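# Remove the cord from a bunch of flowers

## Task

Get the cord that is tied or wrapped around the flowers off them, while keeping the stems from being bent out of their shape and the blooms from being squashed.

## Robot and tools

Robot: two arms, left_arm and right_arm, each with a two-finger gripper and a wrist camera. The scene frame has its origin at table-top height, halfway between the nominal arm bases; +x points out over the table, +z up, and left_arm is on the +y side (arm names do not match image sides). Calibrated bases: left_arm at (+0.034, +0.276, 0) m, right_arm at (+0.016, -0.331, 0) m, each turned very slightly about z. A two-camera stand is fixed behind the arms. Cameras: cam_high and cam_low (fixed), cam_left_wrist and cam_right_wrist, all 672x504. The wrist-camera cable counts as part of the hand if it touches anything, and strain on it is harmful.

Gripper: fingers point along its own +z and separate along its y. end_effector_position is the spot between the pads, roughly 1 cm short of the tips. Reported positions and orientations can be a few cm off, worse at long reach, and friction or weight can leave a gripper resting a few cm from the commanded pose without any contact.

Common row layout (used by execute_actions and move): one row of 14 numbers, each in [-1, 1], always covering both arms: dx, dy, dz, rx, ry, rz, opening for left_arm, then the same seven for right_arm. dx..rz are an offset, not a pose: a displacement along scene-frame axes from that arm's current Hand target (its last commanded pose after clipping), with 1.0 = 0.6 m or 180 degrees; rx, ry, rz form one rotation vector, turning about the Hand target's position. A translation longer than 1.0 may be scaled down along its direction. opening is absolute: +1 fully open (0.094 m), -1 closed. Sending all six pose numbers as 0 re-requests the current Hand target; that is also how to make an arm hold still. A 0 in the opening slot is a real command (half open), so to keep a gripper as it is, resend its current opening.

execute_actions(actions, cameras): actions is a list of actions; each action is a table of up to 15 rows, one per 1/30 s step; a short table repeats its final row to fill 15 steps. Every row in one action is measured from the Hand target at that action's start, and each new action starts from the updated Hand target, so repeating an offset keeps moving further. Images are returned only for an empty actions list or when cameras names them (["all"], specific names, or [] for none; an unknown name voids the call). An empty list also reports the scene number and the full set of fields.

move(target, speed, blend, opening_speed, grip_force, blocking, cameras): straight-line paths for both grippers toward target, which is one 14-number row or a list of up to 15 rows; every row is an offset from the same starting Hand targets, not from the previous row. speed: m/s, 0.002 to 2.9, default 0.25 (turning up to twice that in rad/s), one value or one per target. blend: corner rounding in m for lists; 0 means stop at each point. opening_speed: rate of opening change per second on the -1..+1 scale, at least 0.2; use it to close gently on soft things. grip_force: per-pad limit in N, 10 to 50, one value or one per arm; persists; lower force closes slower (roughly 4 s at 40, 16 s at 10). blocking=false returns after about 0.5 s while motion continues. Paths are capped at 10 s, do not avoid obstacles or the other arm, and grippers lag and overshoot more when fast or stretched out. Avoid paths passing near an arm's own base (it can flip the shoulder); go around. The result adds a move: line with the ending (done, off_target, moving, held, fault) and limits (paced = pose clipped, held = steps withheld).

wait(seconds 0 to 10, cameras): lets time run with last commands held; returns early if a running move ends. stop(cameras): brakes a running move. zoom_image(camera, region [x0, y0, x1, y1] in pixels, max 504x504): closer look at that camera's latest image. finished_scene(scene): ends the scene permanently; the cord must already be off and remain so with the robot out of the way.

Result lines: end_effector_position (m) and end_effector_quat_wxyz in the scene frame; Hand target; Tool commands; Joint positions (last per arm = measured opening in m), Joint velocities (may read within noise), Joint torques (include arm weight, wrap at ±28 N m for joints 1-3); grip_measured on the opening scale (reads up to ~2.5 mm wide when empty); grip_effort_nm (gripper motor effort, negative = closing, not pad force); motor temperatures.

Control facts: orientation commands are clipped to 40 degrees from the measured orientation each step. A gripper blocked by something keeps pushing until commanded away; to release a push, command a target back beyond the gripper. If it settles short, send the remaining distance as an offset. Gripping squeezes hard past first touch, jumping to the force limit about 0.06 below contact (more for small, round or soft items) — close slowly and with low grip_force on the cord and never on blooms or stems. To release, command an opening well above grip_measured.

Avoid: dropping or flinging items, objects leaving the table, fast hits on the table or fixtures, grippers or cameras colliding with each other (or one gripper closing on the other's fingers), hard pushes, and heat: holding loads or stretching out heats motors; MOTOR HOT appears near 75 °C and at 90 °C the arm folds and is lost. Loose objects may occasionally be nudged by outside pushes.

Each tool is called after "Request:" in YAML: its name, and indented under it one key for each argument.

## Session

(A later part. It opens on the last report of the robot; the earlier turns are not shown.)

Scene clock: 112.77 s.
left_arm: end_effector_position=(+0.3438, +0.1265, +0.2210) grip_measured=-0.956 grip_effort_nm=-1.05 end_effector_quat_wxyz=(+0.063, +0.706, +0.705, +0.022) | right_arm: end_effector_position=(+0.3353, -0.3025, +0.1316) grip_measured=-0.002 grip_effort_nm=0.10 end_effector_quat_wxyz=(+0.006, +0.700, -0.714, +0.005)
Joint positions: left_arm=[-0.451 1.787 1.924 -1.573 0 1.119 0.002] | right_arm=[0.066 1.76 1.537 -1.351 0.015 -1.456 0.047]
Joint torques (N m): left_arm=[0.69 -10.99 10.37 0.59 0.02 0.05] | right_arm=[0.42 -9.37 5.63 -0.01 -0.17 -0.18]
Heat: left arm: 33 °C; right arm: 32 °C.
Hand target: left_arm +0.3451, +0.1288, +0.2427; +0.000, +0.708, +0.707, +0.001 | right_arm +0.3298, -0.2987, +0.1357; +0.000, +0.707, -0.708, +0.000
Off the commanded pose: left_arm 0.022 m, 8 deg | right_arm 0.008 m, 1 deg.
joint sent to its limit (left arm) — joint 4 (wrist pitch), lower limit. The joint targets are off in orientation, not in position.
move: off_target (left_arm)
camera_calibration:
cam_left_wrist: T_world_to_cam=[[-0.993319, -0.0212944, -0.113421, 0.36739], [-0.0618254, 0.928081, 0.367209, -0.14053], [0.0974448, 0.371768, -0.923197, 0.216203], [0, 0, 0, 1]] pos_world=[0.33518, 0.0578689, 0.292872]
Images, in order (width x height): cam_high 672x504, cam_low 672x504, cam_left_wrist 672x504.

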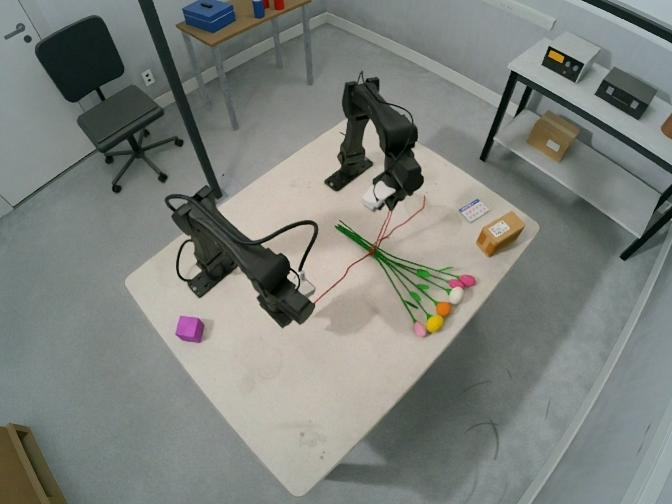

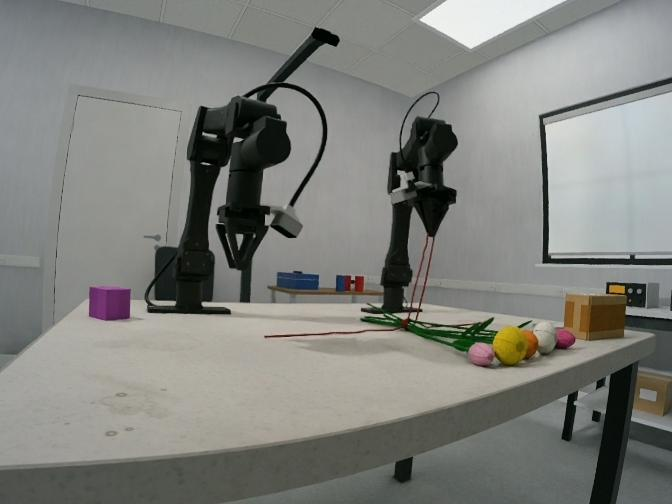

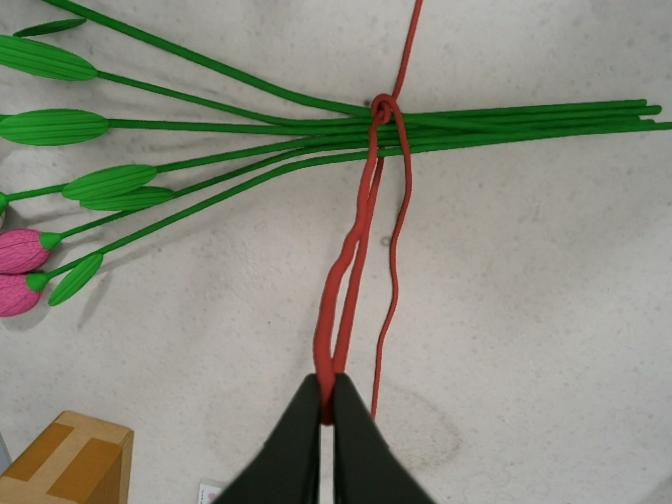

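Request:
move:
  target: [0.0,0.28,0.15,0,0,0,-1,0,0,0,0,0,0,0]
  speed: 0.07
  cameras: ["cam_left_wrist","cam_high","cam_low"]

Request:
zoom_image:
  camera: "cam_high"
  region: [300, 140, 480, 300]

Scene clock: 117.30 s.
left_arm: end_effector_position=(+0.3504, +0.2953, +0.3143) grip_measured=-0.956 grip_effort_nm=-1.06 end_effector_quat_wxyz=(+0.146, +0.690, +0.691, +0.160) | right_arm: end_effector_position=(+0.3353, -0.3025, +0.1316) grip_measured=-0.002 grip_effort_nm=0.10 end_effector_quat_wxyz=(+0.006, +0.700, -0.714, +0.005)
Joint positions: left_arm=[0.061 1.554 1.995 -1.575 0.005 1.627 0.002] | right_arm=[0.066 1.76 1.537 -1.351 0.015 -1.456 0.047]
Joint torques (N m): left_arm=[0.32 -7.98 9.43 1.19 -0.05 0.01] | right_arm=[0.4 -9.33 5.65 0.02 -0.16 -0.19]
Heat: left arm: 33 °C; right arm: 32 °C.
Hand target: left_arm +0.3452, +0.2968, +0.3327; +0.000, +0.708, +0.707, +0.001 | right_arm +0.3298, -0.2987, +0.1357; +0.000, +0.707, -0.708, +0.000
Off the commanded pose: left_arm 0.019 m, 25 deg | right_arm 0.008 m, 1 deg.
joint sent to its limit (left arm) — joint 4 (wrist pitch), lower limit. The joint targets are off in orientation, not in position.
move: off_target (left_arm)
camera_calibration:
cam_left_wrist: T_world_to_cam=[[-0.908698, -0.0169801, -0.41711, 0.45262], [-0.198914, 0.896063, 0.396869, -0.282892], [0.367018, 0.443603, -0.817628, 0.0900153], [0, 0, 0, 1]] pos_world=[0.321986, 0.221244, 0.374662]
Images, in order (width x height): cam_high 672x504, cam_low 672x504, cam_left_wrist 672x504.

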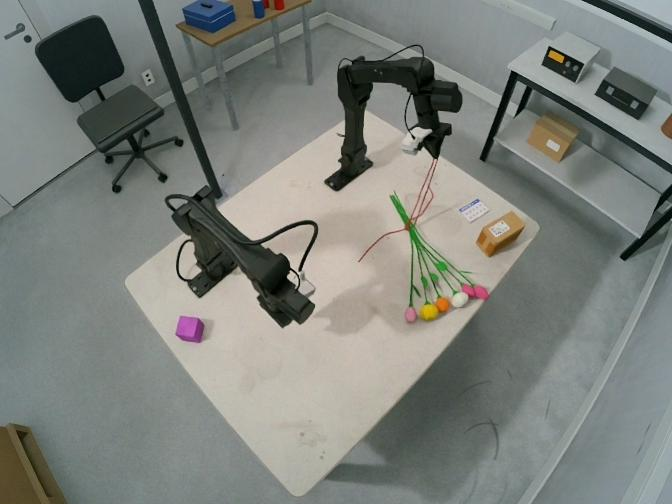

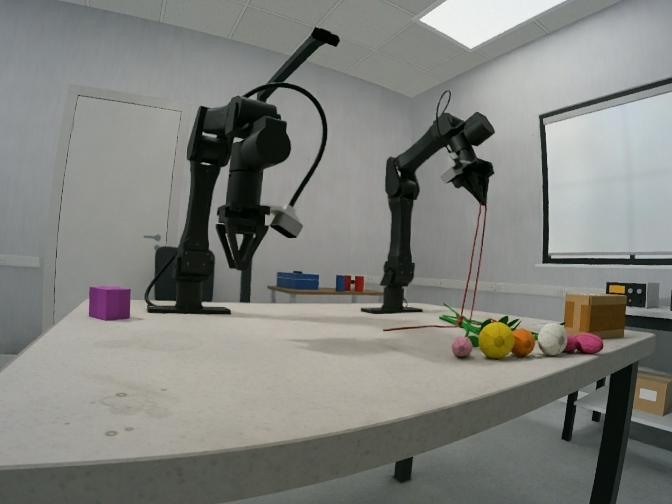

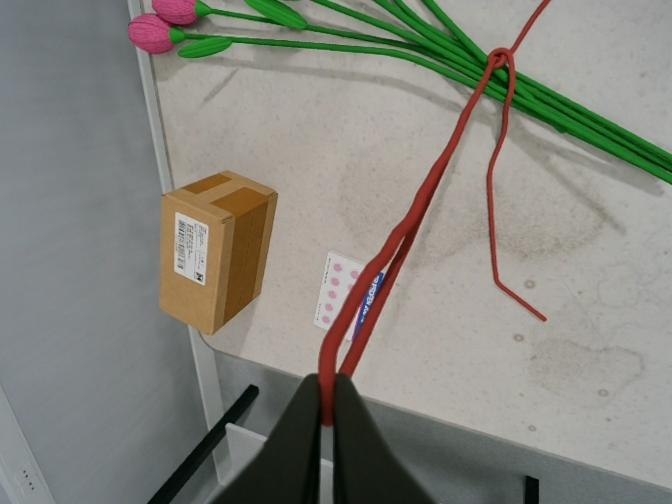

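Scaled by 2.800 from the camera's 672x504 image, which has a finer 960x720 frame.

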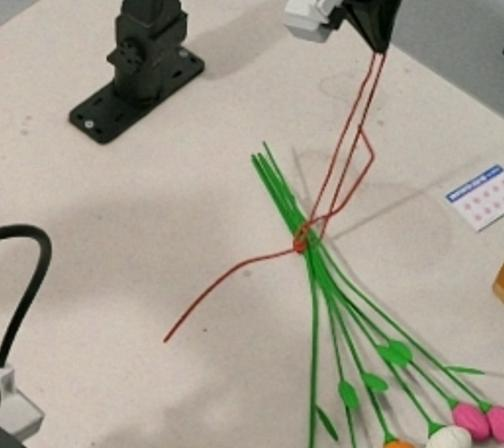

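Request:
move:
  target: [-0.02,-0.12,0.28,0,0,0,-1,0,0,0,0,0,0,0]
  speed: 0.08
  cameras: ["cam_left_wrist","cam_high","cam_low"]

Request:
zoom_image:
  camera: "cam_high"
  region: [300, 140, 480, 300]

Scene clock: 123.37 s.
left_arm: end_effector_position=(+0.3320, +0.2274, +0.4959) grip_measured=-0.956 grip_effort_nm=-1.06 end_effector_quat_wxyz=(+0.391, +0.623, +0.607, +0.300) | right_arm: end_effector_position=(+0.3353, -0.3025, +0.1316) grip_measured=-0.002 grip_effort_nm=0.10 end_effector_quat_wxyz=(+0.006, +0.700, -0.714, +0.005)
Joint positions: left_arm=[-0.187 1.557 2.603 -1.586 -0.039 1.428 0.002] | right_arm=[0.066 1.76 1.537 -1.351 0.015 -1.456 0.047]
Joint torques (N m): left_arm=[-0.54 -2.81 6.17 2.12 0.04 -0.16] | right_arm=[0.38 -9.46 5.64 -0.01 -0.16 -0.17]
Heat: left arm: 32 °C; right arm: 32 °C.
Hand target: left_arm +0.3331, +0.2247, +0.5007; +0.131, +0.701, +0.694, +0.101 | right_arm +0.3298, -0.2987, +0.1357; +0.000, +0.707, -0.708, +0.000
Off the commanded pose: left_arm 0.006 m, 59 deg; orientation clipped | right_arm 0.008 m, 1 deg.
joint read past its limit (left arm) — joint 4 (wrist pitch), lower limit.
joint sent to its limit (left arm) — joint 4 (wrist pitch), lower limit. The joint targets are off in orientation, not in position.
move: off_target (left_arm); limits=paced
camera_calibration:
cam_left_wrist: T_world_to_cam=[[-0.528562, -0.0631905, -0.84654, 0.607744], [-0.294889, 0.948791, 0.113299, -0.137259], [0.79603, 0.309521, -0.520129, 0.0159331], [0, 0, 0, 1]] pos_world=[0.268071, 0.163702, 0.538318]
Images, in order (width x height): cam_high 672x504, cam_low 672x504, cam_left_wrist 672x504.

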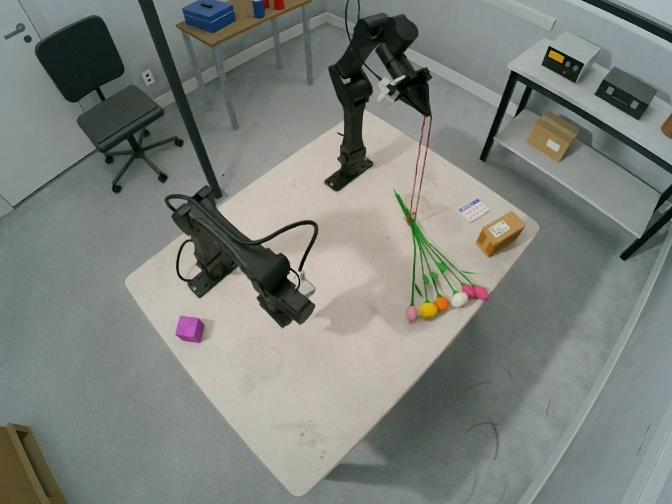

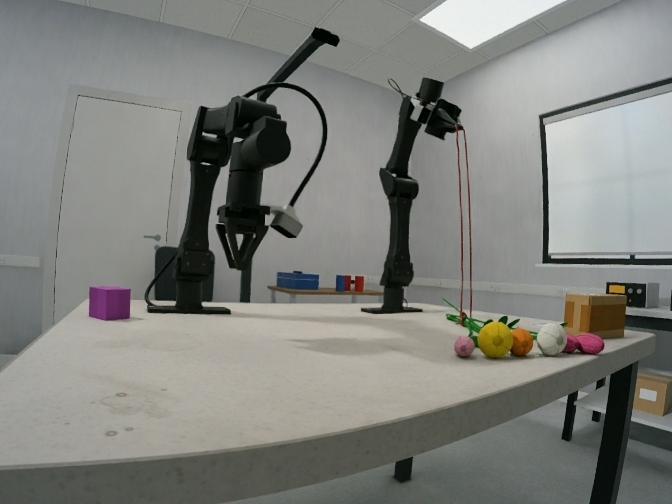

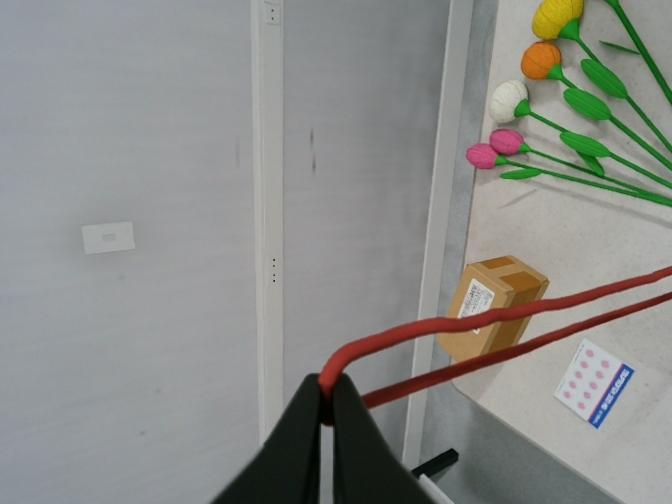

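Scaled by 2.800 from the camera's 672x504 image, which has a finer 960x720 frame.

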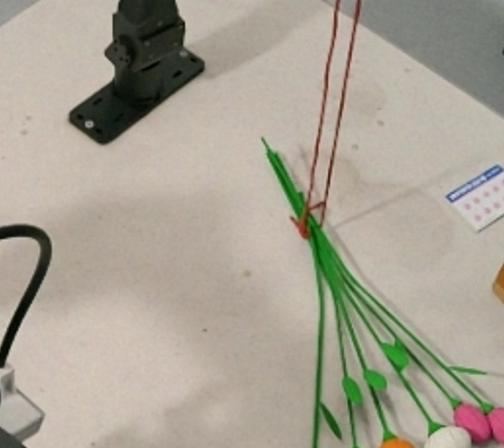

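Request:
move:
  target: [-0.02,-0.02,0.13,0,0,0,-1,0,0,0,0,0,0,0]
  speed: 0.06
  cameras: ["cam_high","cam_low"]

Request:
zoom_image:
  camera: "cam_high"
  region: [300, 140, 480, 300]

Request:
zoom_image:
  camera: "cam_low"
  region: [400, 120, 560, 360]

Scene clock: 130.63 s.
left_arm: end_effector_position=(+0.3301, +0.2116, +0.5628) grip_measured=-0.956 grip_effort_nm=-1.05 end_effector_quat_wxyz=(+0.486, +0.578, +0.553, +0.352) | right_arm: end_effector_position=(+0.3353, -0.3025, +0.1316) grip_measured=-0.002 grip_effort_nm=0.11 end_effector_quat_wxyz=(+0.006, +0.700, -0.714, +0.005)
Joint positions: left_arm=[-0.267 1.628 2.849 -1.504 -0.085 1.41 0.002] | right_arm=[0.066 1.76 1.537 -1.351 0.015 -1.456 0.047]
Joint torques (N m): left_arm=[-0.69 -4.63 4.93 2.5 -0.05 -0.14] | right_arm=[0.46 -9.39 5.63 0.02 -0.17 -0.17]
Heat: left arm: 30 °C; right arm: 32 °C.
Hand target: left_arm +0.3212, +0.2127, +0.5787; +0.233, +0.683, +0.670, +0.174 | right_arm +0.3298, -0.2987, +0.1357; +0.000, +0.707, -0.708, +0.000
Off the commanded pose: left_arm 0.018 m, 55 deg; orientation clipped | right_arm 0.008 m, 1 deg.
elbow stopped short (left arm): the move would have taken joint 3 (elbow) straighter than the controller allows.
move: off_target (left_arm); limits=paced
Images, in order (width x height): cam_high 672x504, cam_low 672x504.

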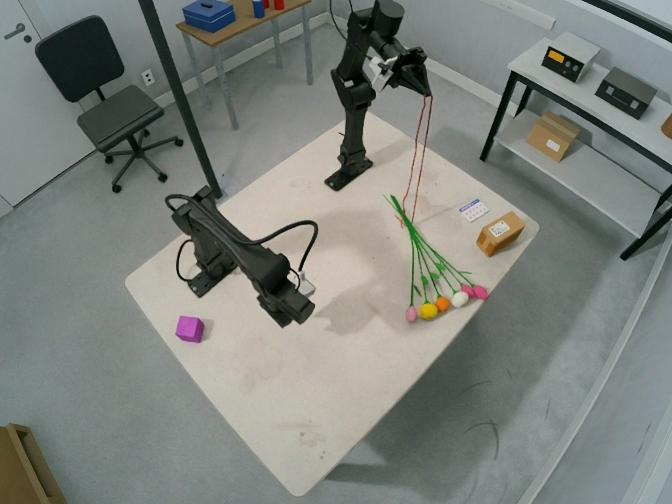

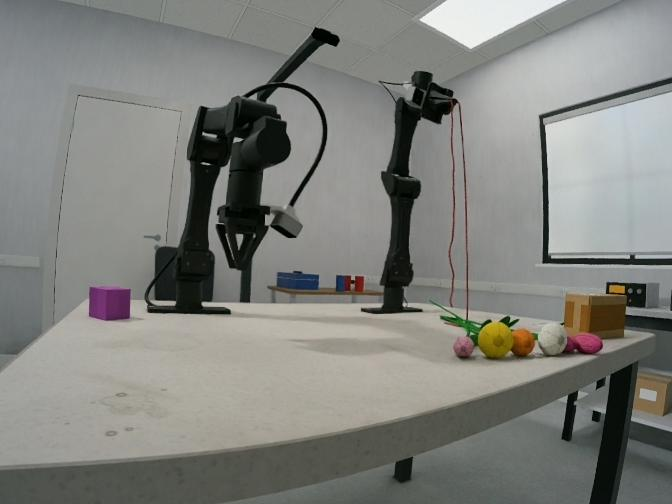

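Scaled by 2.800 from the camera's 672x504 image, which has a finer 960x720 frame.

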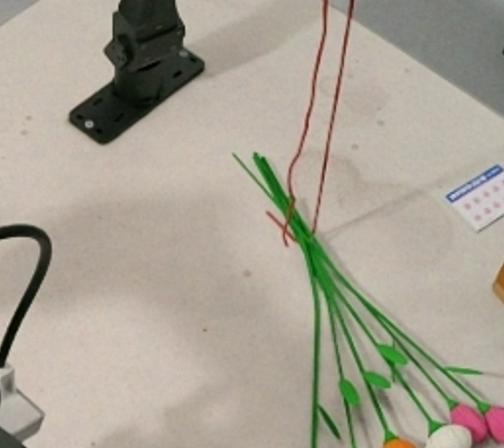

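Scaled by 2.100 from the camera's 672x504 image, which has a finer 960x720 frame.

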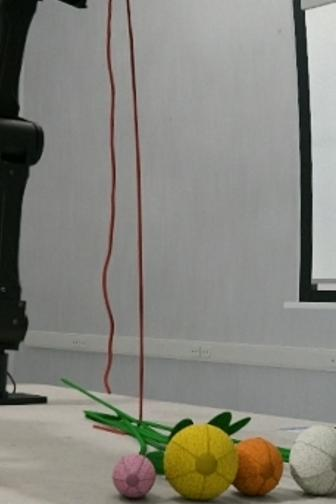

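Request:
move:
  target: [0.0,0.35,-0.02,0,0,0,-1,0,0,0,0,0,0,0]
  speed: 0.08
  cameras: ["cam_high","cam_low"]

Request:
zoom_image:
  camera: "cam_high"
  region: [300, 40, 540, 300]

Scene clock: 138.37 s.
left_arm: end_effector_position=(+0.3209, +0.4215, +0.5611) grip_measured=-0.956 grip_effort_nm=-1.05 end_effector_quat_wxyz=(+0.411, +0.530, +0.584, +0.457) | right_arm: end_effector_position=(+0.3353, -0.3025, +0.1316) grip_measured=-0.002 grip_effort_nm=0.10 end_effector_quat_wxyz=(+0.006, +0.700, -0.714, +0.005)
Joint positions: left_arm=[0.839 1.708 2.849 -1.468 0.707 1.793 0.002] | right_arm=[0.066 1.76 1.537 -1.351 0.015 -1.456 0.047]
Joint torques (N m): left_arm=[0.65 -3.81 5.24 2.18 0.23 -0.04] | right_arm=[0.44 -9.33 5.61 0.02 -0.19 -0.16]
Heat: left arm: 29 °C; right arm: 32 °C.
Hand target: left_arm +0.3211, +0.4227, +0.5667; +0.249, +0.674, +0.667, +0.198 | right_arm +0.3298, -0.2987, +0.1357; +0.000, +0.707, -0.708, +0.000
Off the commanded pose: left_arm 0.006 m, 44 deg; orientation clipped | right_arm 0.008 m, 1 deg.
elbow stopped short (left arm): the move would have taken joint 3 (elbow) straighter than the controller allows.
move: off_target (left_arm); limits=paced
Images, in order (width x height): cam_high 672x504, cam_low 672x504.

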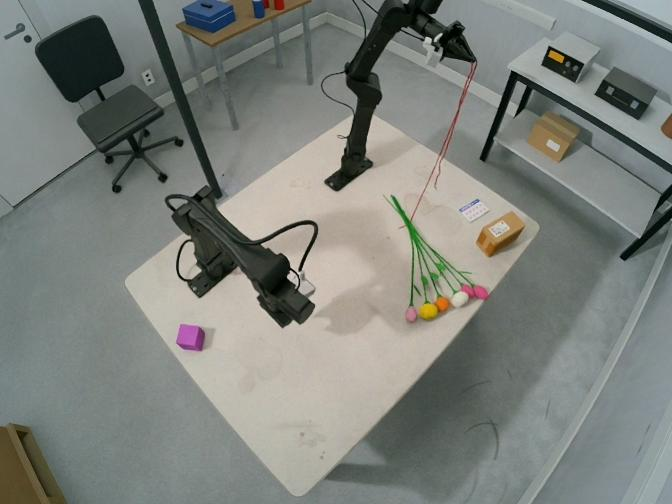

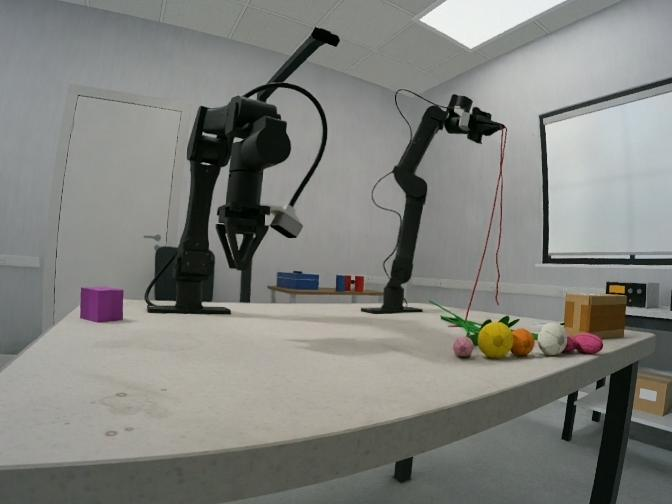

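Scaled by 1.938 from the camera's 672x504 image, which has a finer 960x720 frame.

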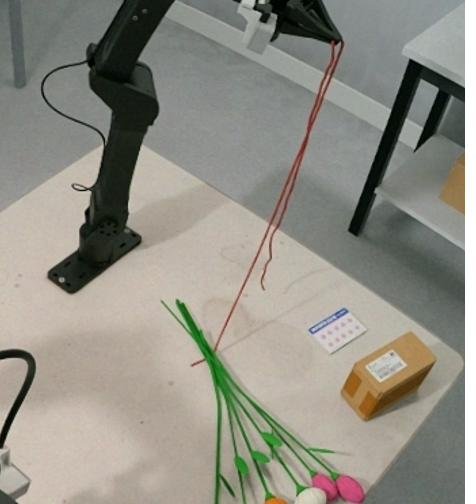

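Request:
move:
  target: [0.0,0.12,0.0,0,0,0,-1,0,0,0,0,0,0,0]
  speed: 0.08
  cameras: ["cam_high","cam_low"]

Request:
zoom_image:
  camera: "cam_high"
  region: [300, 40, 540, 300]

Scene clock: 144.37 s.
left_arm: end_effector_position=(+0.3209, +0.4924, +0.5624) grip_measured=-0.956 grip_effort_nm=-1.06 end_effector_quat_wxyz=(+0.397, +0.510, +0.582, +0.494) | right_arm: end_effector_position=(+0.3353, -0.3025, +0.1316) grip_measured=-0.002 grip_effort_nm=0.10 end_effector_quat_wxyz=(+0.006, +0.700, -0.714, +0.005)
Joint positions: left_arm=[1.021 1.799 2.849 -1.342 0.822 1.831 0.002] | right_arm=[0.066 1.76 1.537 -1.351 0.015 -1.456 0.047]
Joint torques (N m): left_arm=[0.73 -4.78 5.75 2.16 0.27 0] | right_arm=[0.39 -9.37 5.7 -0.01 -0.15 -0.18]
Motor temperatures (°C): left_arm=[20 28 28 26 19 22 24] | right_arm=[21 32 30 24 22 23 20]
Heat: left arm: 28 °C; right arm: 32 °C.
Hand target: left_arm +0.3211, +0.4947, +0.5667; +0.264, +0.663, +0.664, +0.225 | right_arm +0.3298, -0.2987, +0.1357; +0.000, +0.707, -0.708, +0.000
Off the commanded pose: left_arm 0.005 m, 44 deg; orientation clipped | right_arm 0.008 m, 1 deg.
elbow stopped short (left arm): the move would have taken joint 3 (elbow) straighter than the controller allows.
move: off_target (left_arm); limits=paced
Images, in order (width x height): cam_high 672x504, cam_low 672x504.

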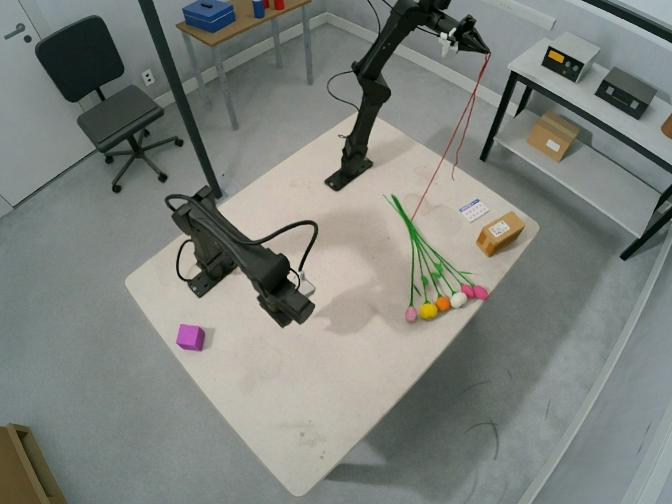

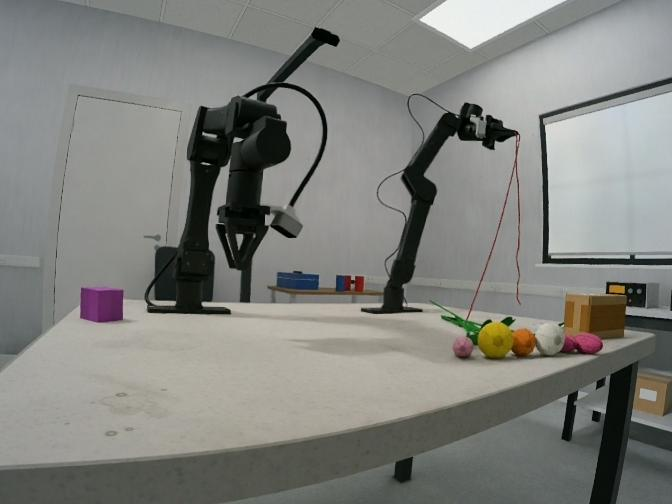

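Scaled by 1.938 from the camera's 672x504 image, which has a finer 960x720 frame.

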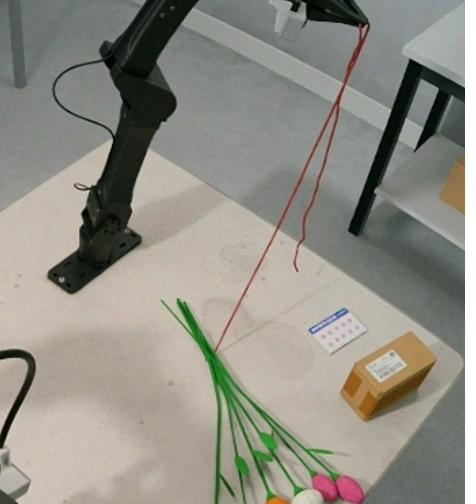

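Nearly out. A little more, then descend toward (0.27,0.45).

Request:
move:
  target: [0.0,0.1,0.0,0,0,0,-1,0,0,0,0,0,0,0]
  speed: 0.08

Request:
move:
  target: [-0.08,-0.1,-0.2,0,0,0,-1,0,0,0,0,0,0,0]
  speed: 0.1
  cameras: ["cam_high","cam_low"]

Request:
zoom_image:
  camera: "cam_high"
  region: [300, 40, 540, 300]

Scene clock: 150.13 s.
left_arm: end_effector_position=(+0.3212, +0.5519, +0.5641) grip_measured=-0.956 grip_effort_nm=-1.05 end_effector_quat_wxyz=(+0.387, +0.495, +0.570, +0.529) | right_arm: end_effector_position=(+0.3353, -0.3025, +0.1316) grip_measured=-0.002 grip_effort_nm=0.11 end_effector_quat_wxyz=(+0.006, +0.700, -0.714, +0.005)
Joint positions: left_arm=[1.121 1.887 2.849 -1.184 0.884 1.827 0.002] | right_arm=[0.066 1.76 1.537 -1.351 0.015 -1.456 0.047]
Joint torques (N m): left_arm=[0.75 -5.97 6.24 2.1 0.27 -0.12] | right_arm=[0.46 -9.37 5.71 -0.01 -0.17 -0.16]
Heat: left arm: 28 °C; right arm: 33 °C.
Hand target: left_arm +0.3211, +0.5546, +0.5667; +0.276, +0.652, +0.659, +0.254 | right_arm +0.3298, -0.2987, +0.1357; +0.000, +0.707, -0.708, +0.000
Off the commanded pose: left_arm 0.004 m, 44 deg; orientation clipped | right_arm 0.008 m, 1 deg.
elbow stopped short (left arm): the move would have taken joint 3 (elbow) straighter than the controller allows.
move: off_target (left_arm); limits=paced

Scene clock: 154.37 s.
left_arm: end_effector_position=(+0.2757, +0.5052, +0.4444) grip_measured=-0.956 grip_effort_nm=-1.05 end_effector_quat_wxyz=(+0.282, +0.528, +0.713, +0.366) | right_arm: end_effector_position=(+0.3353, -0.3025, +0.1316) grip_measured=-0.002 grip_effort_nm=0.11 end_effector_quat_wxyz=(+0.006, +0.700, -0.714, +0.005)
Joint positions: left_arm=[1.08 1.617 2.4 -1.571 0.628 2.085 0.002] | right_arm=[0.066 1.76 1.537 -1.351 0.015 -1.456 0.047]
Joint torques (N m): left_arm=[-0.62 -7.06 4.53 1.58 0.38 0.01] | right_arm=[0.39 -9.44 5.64 -0.01 -0.18 -0.19]
Heat: left arm: 28 °C; right arm: 33 °C.
Hand target: left_arm +0.2731, +0.4948, +0.4467; +0.276, +0.652, +0.659, +0.254 | right_arm +0.3298, -0.2987, +0.1357; +0.000, +0.707, -0.708, +0.000
Off the commanded pose: left_arm 0.011 m, 20 deg | right_arm 0.008 m, 1 deg.
elbow stopped short (left arm): the move would have taken joint 3 (elbow) straighter than the controller allows.
joint sent to its limit (left arm) — joint 4 (wrist pitch), lower limit; joint 6 (wrist roll), upper limit. The joint targets are off in orientation, not in position.
move: off_target (left_arm)
Images, in order (width x height): cam_high 672x504, cam_low 672x504.

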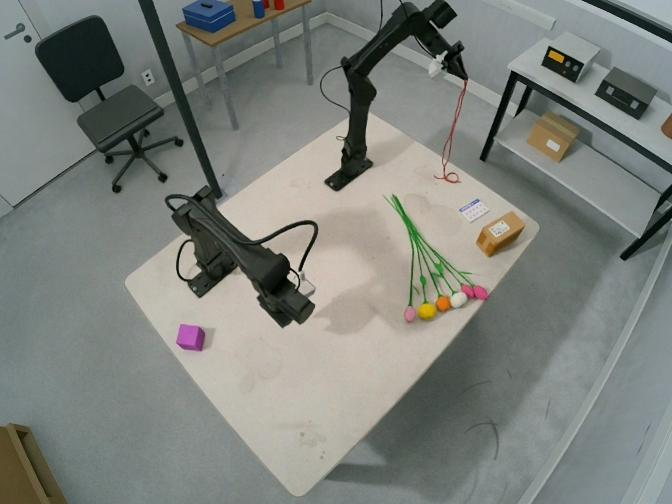

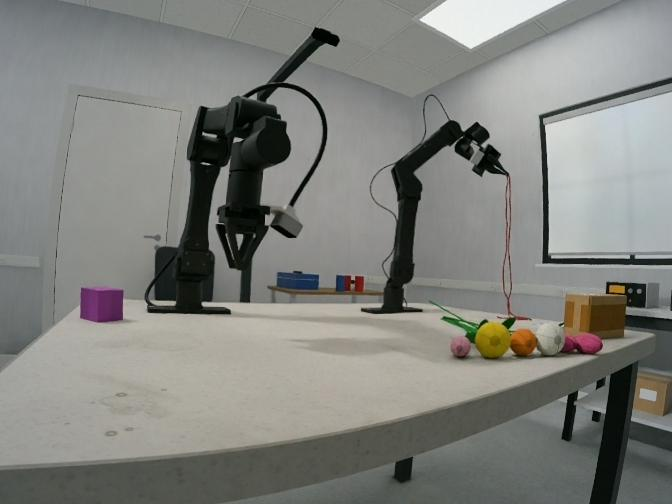

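Scaled by 1.938 from the camera's 672x504 image, which has a finer 960x720 frame.

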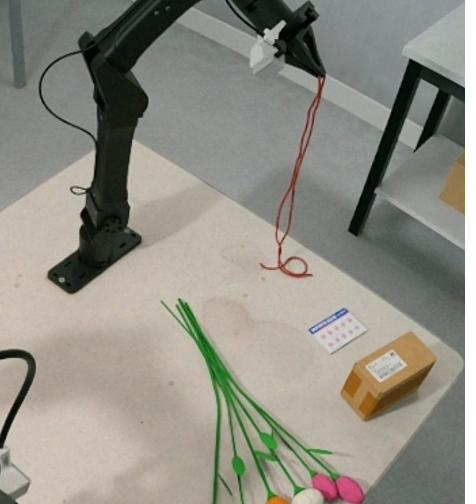

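Request:
move:
  target: [-0.02,-0.09,-0.65,0,0,0,-1,0,0,0,0,0,0,0]
  speed: 0.12
  cameras: ["cam_high","cam_low"]

Request:
zoom_image:
  camera: "cam_high"
  region: [300, 40, 540, 300]

Scene clock: 159.70 s.
left_arm: end_effector_position=(+0.2632, +0.4466, +0.0631) grip_measured=-0.956 grip_effort_nm=-1.06 end_effector_quat_wxyz=(+0.236, +0.569, +0.731, +0.292) | right_arm: end_effector_position=(+0.3353, -0.3025, +0.1316) grip_measured=-0.002 grip_effort_nm=0.10 end_effector_quat_wxyz=(+0.006, +0.700, -0.714, +0.005)
Joint positions: left_arm=[0.919 1.133 0.447 -0.242 0.458 2.085 0.002] | right_arm=[0.066 1.76 1.537 -1.351 0.015 -1.456 0.047]
Joint torques (N m): left_arm=[0.18 -2.62 6.23 1.64 0.41 0.01] | right_arm=[0.39 -9.36 5.64 0.01 -0.17 -0.19]
Heat: left arm: 28 °C; right arm: 33 °C.
Hand target: left_arm +0.2611, +0.4407, +0.0566; +0.276, +0.652, +0.659, +0.254 | right_arm +0.3298, -0.2987, +0.1357; +0.000, +0.707, -0.708, +0.000
Off the commanded pose: left_arm 0.009 m, 14 deg | right_arm 0.008 m, 1 deg.
joint sent to its limit (left arm) — joint 6 (wrist roll), upper limit. The joint targets are off in orientation, not in position.
move: off_target (left_arm)
Images, in order (width x height): cam_high 672x504, cam_low 672x504.

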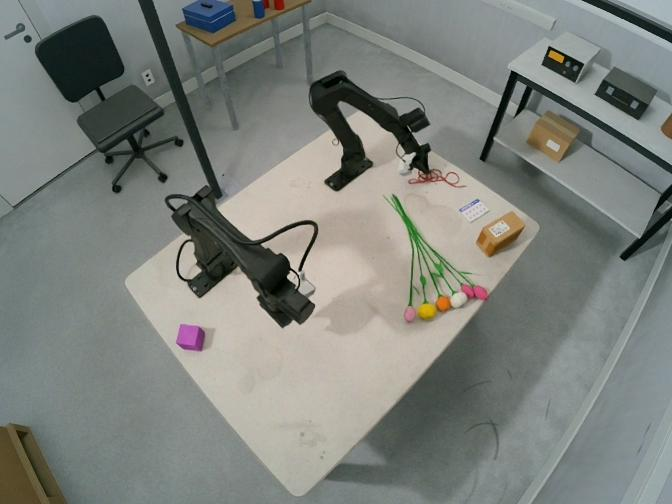

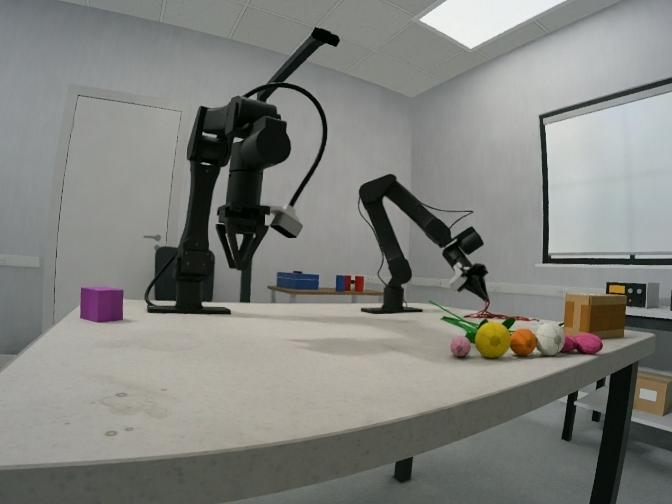

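Scaled by 1.938 from the camera's 672x504 image, which has a finer 960x720 frame.

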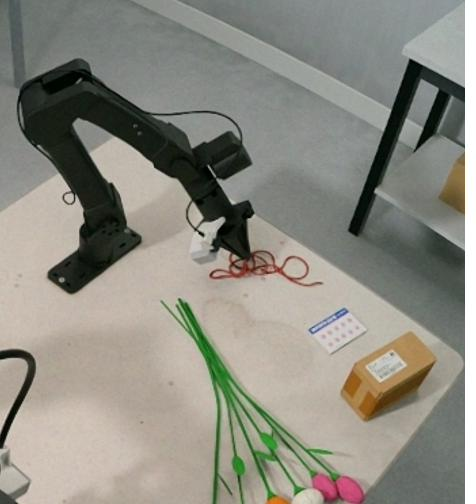

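Lower slightly, release, back away.

Request:
move:
  target:
    - [0,0,-0.04,0,0,0,-1,0,0,0,0,0,0,0]
    - [0,0,-0.04,0,0,0,-0.3,0,0,0,0,0,0,0]
    - [0,0,0.2,0,0,0,-0.3,0,0,0,0,0,0,0]
  speed: 0.06
  opening_speed: 0.7
  cameras: ["cam_high","cam_low"]

Request:
zoom_image:
  camera: "cam_high"
  region: [340, 120, 540, 340]

Scene clock: 167.60 s.
left_arm: end_effector_position=(+0.2582, +0.4401, +0.1601) grip_measured=-0.302 grip_effort_nm=0.06 end_effector_quat_wxyz=(+0.236, +0.569, +0.740, +0.270) | right_arm: end_effector_position=(+0.3353, -0.3025, +0.1316) grip_measured=-0.002 grip_effort_nm=0.10 end_effector_quat_wxyz=(+0.006, +0.700, -0.714, +0.005)
Joint positions: left_arm=[0.919 1.03 0.818 -0.763 0.458 2.085 0.033] | right_arm=[0.066 1.76 1.537 -1.351 0.015 -1.456 0.047]
Joint torques (N m): left_arm=[-0.25 -3.54 11.36 1.32 0.34 0.02] | right_arm=[0.34 -9.44 5.6 0 -0.17 -0.17]
Heat: left arm: 29 °C; right arm: 33 °C.
Hand target: left_arm +0.2611, +0.4408, +0.1767; +0.276, +0.652, +0.659, +0.254 | right_arm +0.3298, -0.2987, +0.1357; +0.000, +0.707, -0.708, +0.000
Off the commanded pose: left_arm 0.017 m, 14 deg | right_arm 0.008 m, 1 deg.
joint sent to its limit (left arm) — joint 6 (wrist roll), upper limit. The joint targets are off in orientation, not in position.
move: off_target (left_arm); target 2's new opening was sent with left_arm's hand 0.008 m and 14 deg from that target
Images, in order (width x height): cam_high 672x504, cam_low 672x504.

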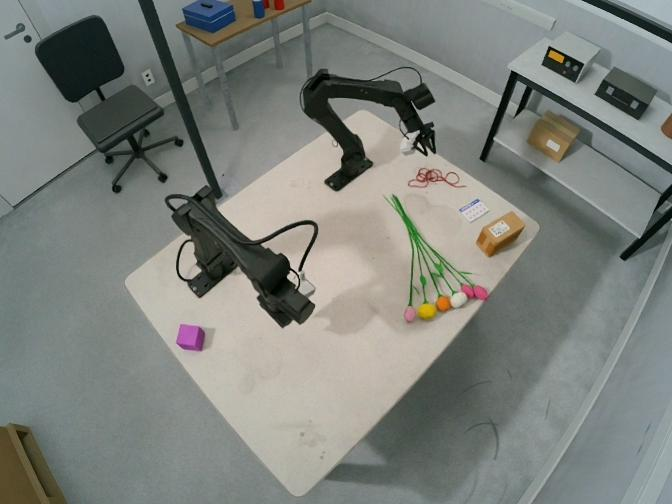

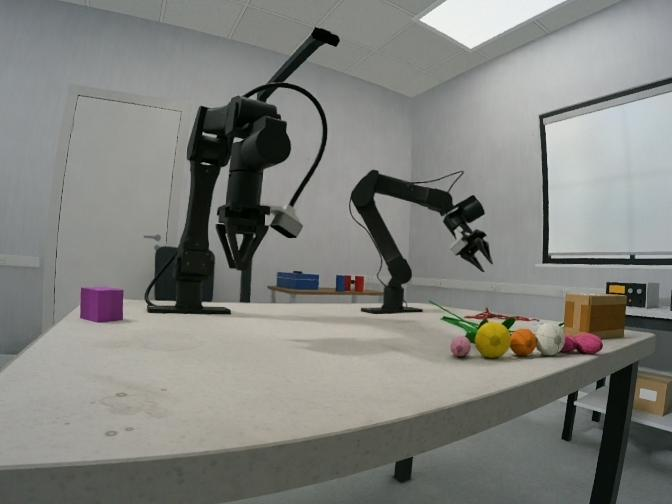

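Scaled by 2.291 from the camera's 672x504 image, which has a finer 960x720 frame.

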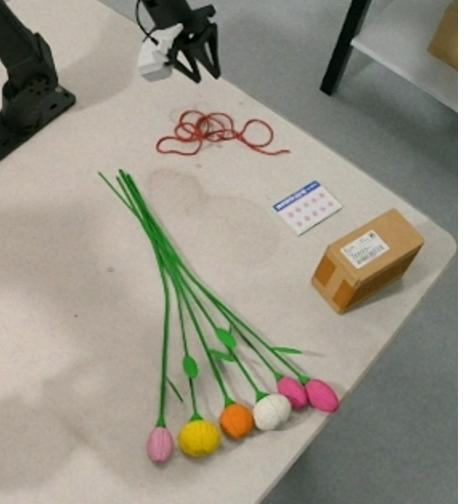

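Request:
finished_scene:
  scene: 2

The scene is finished: the task was done.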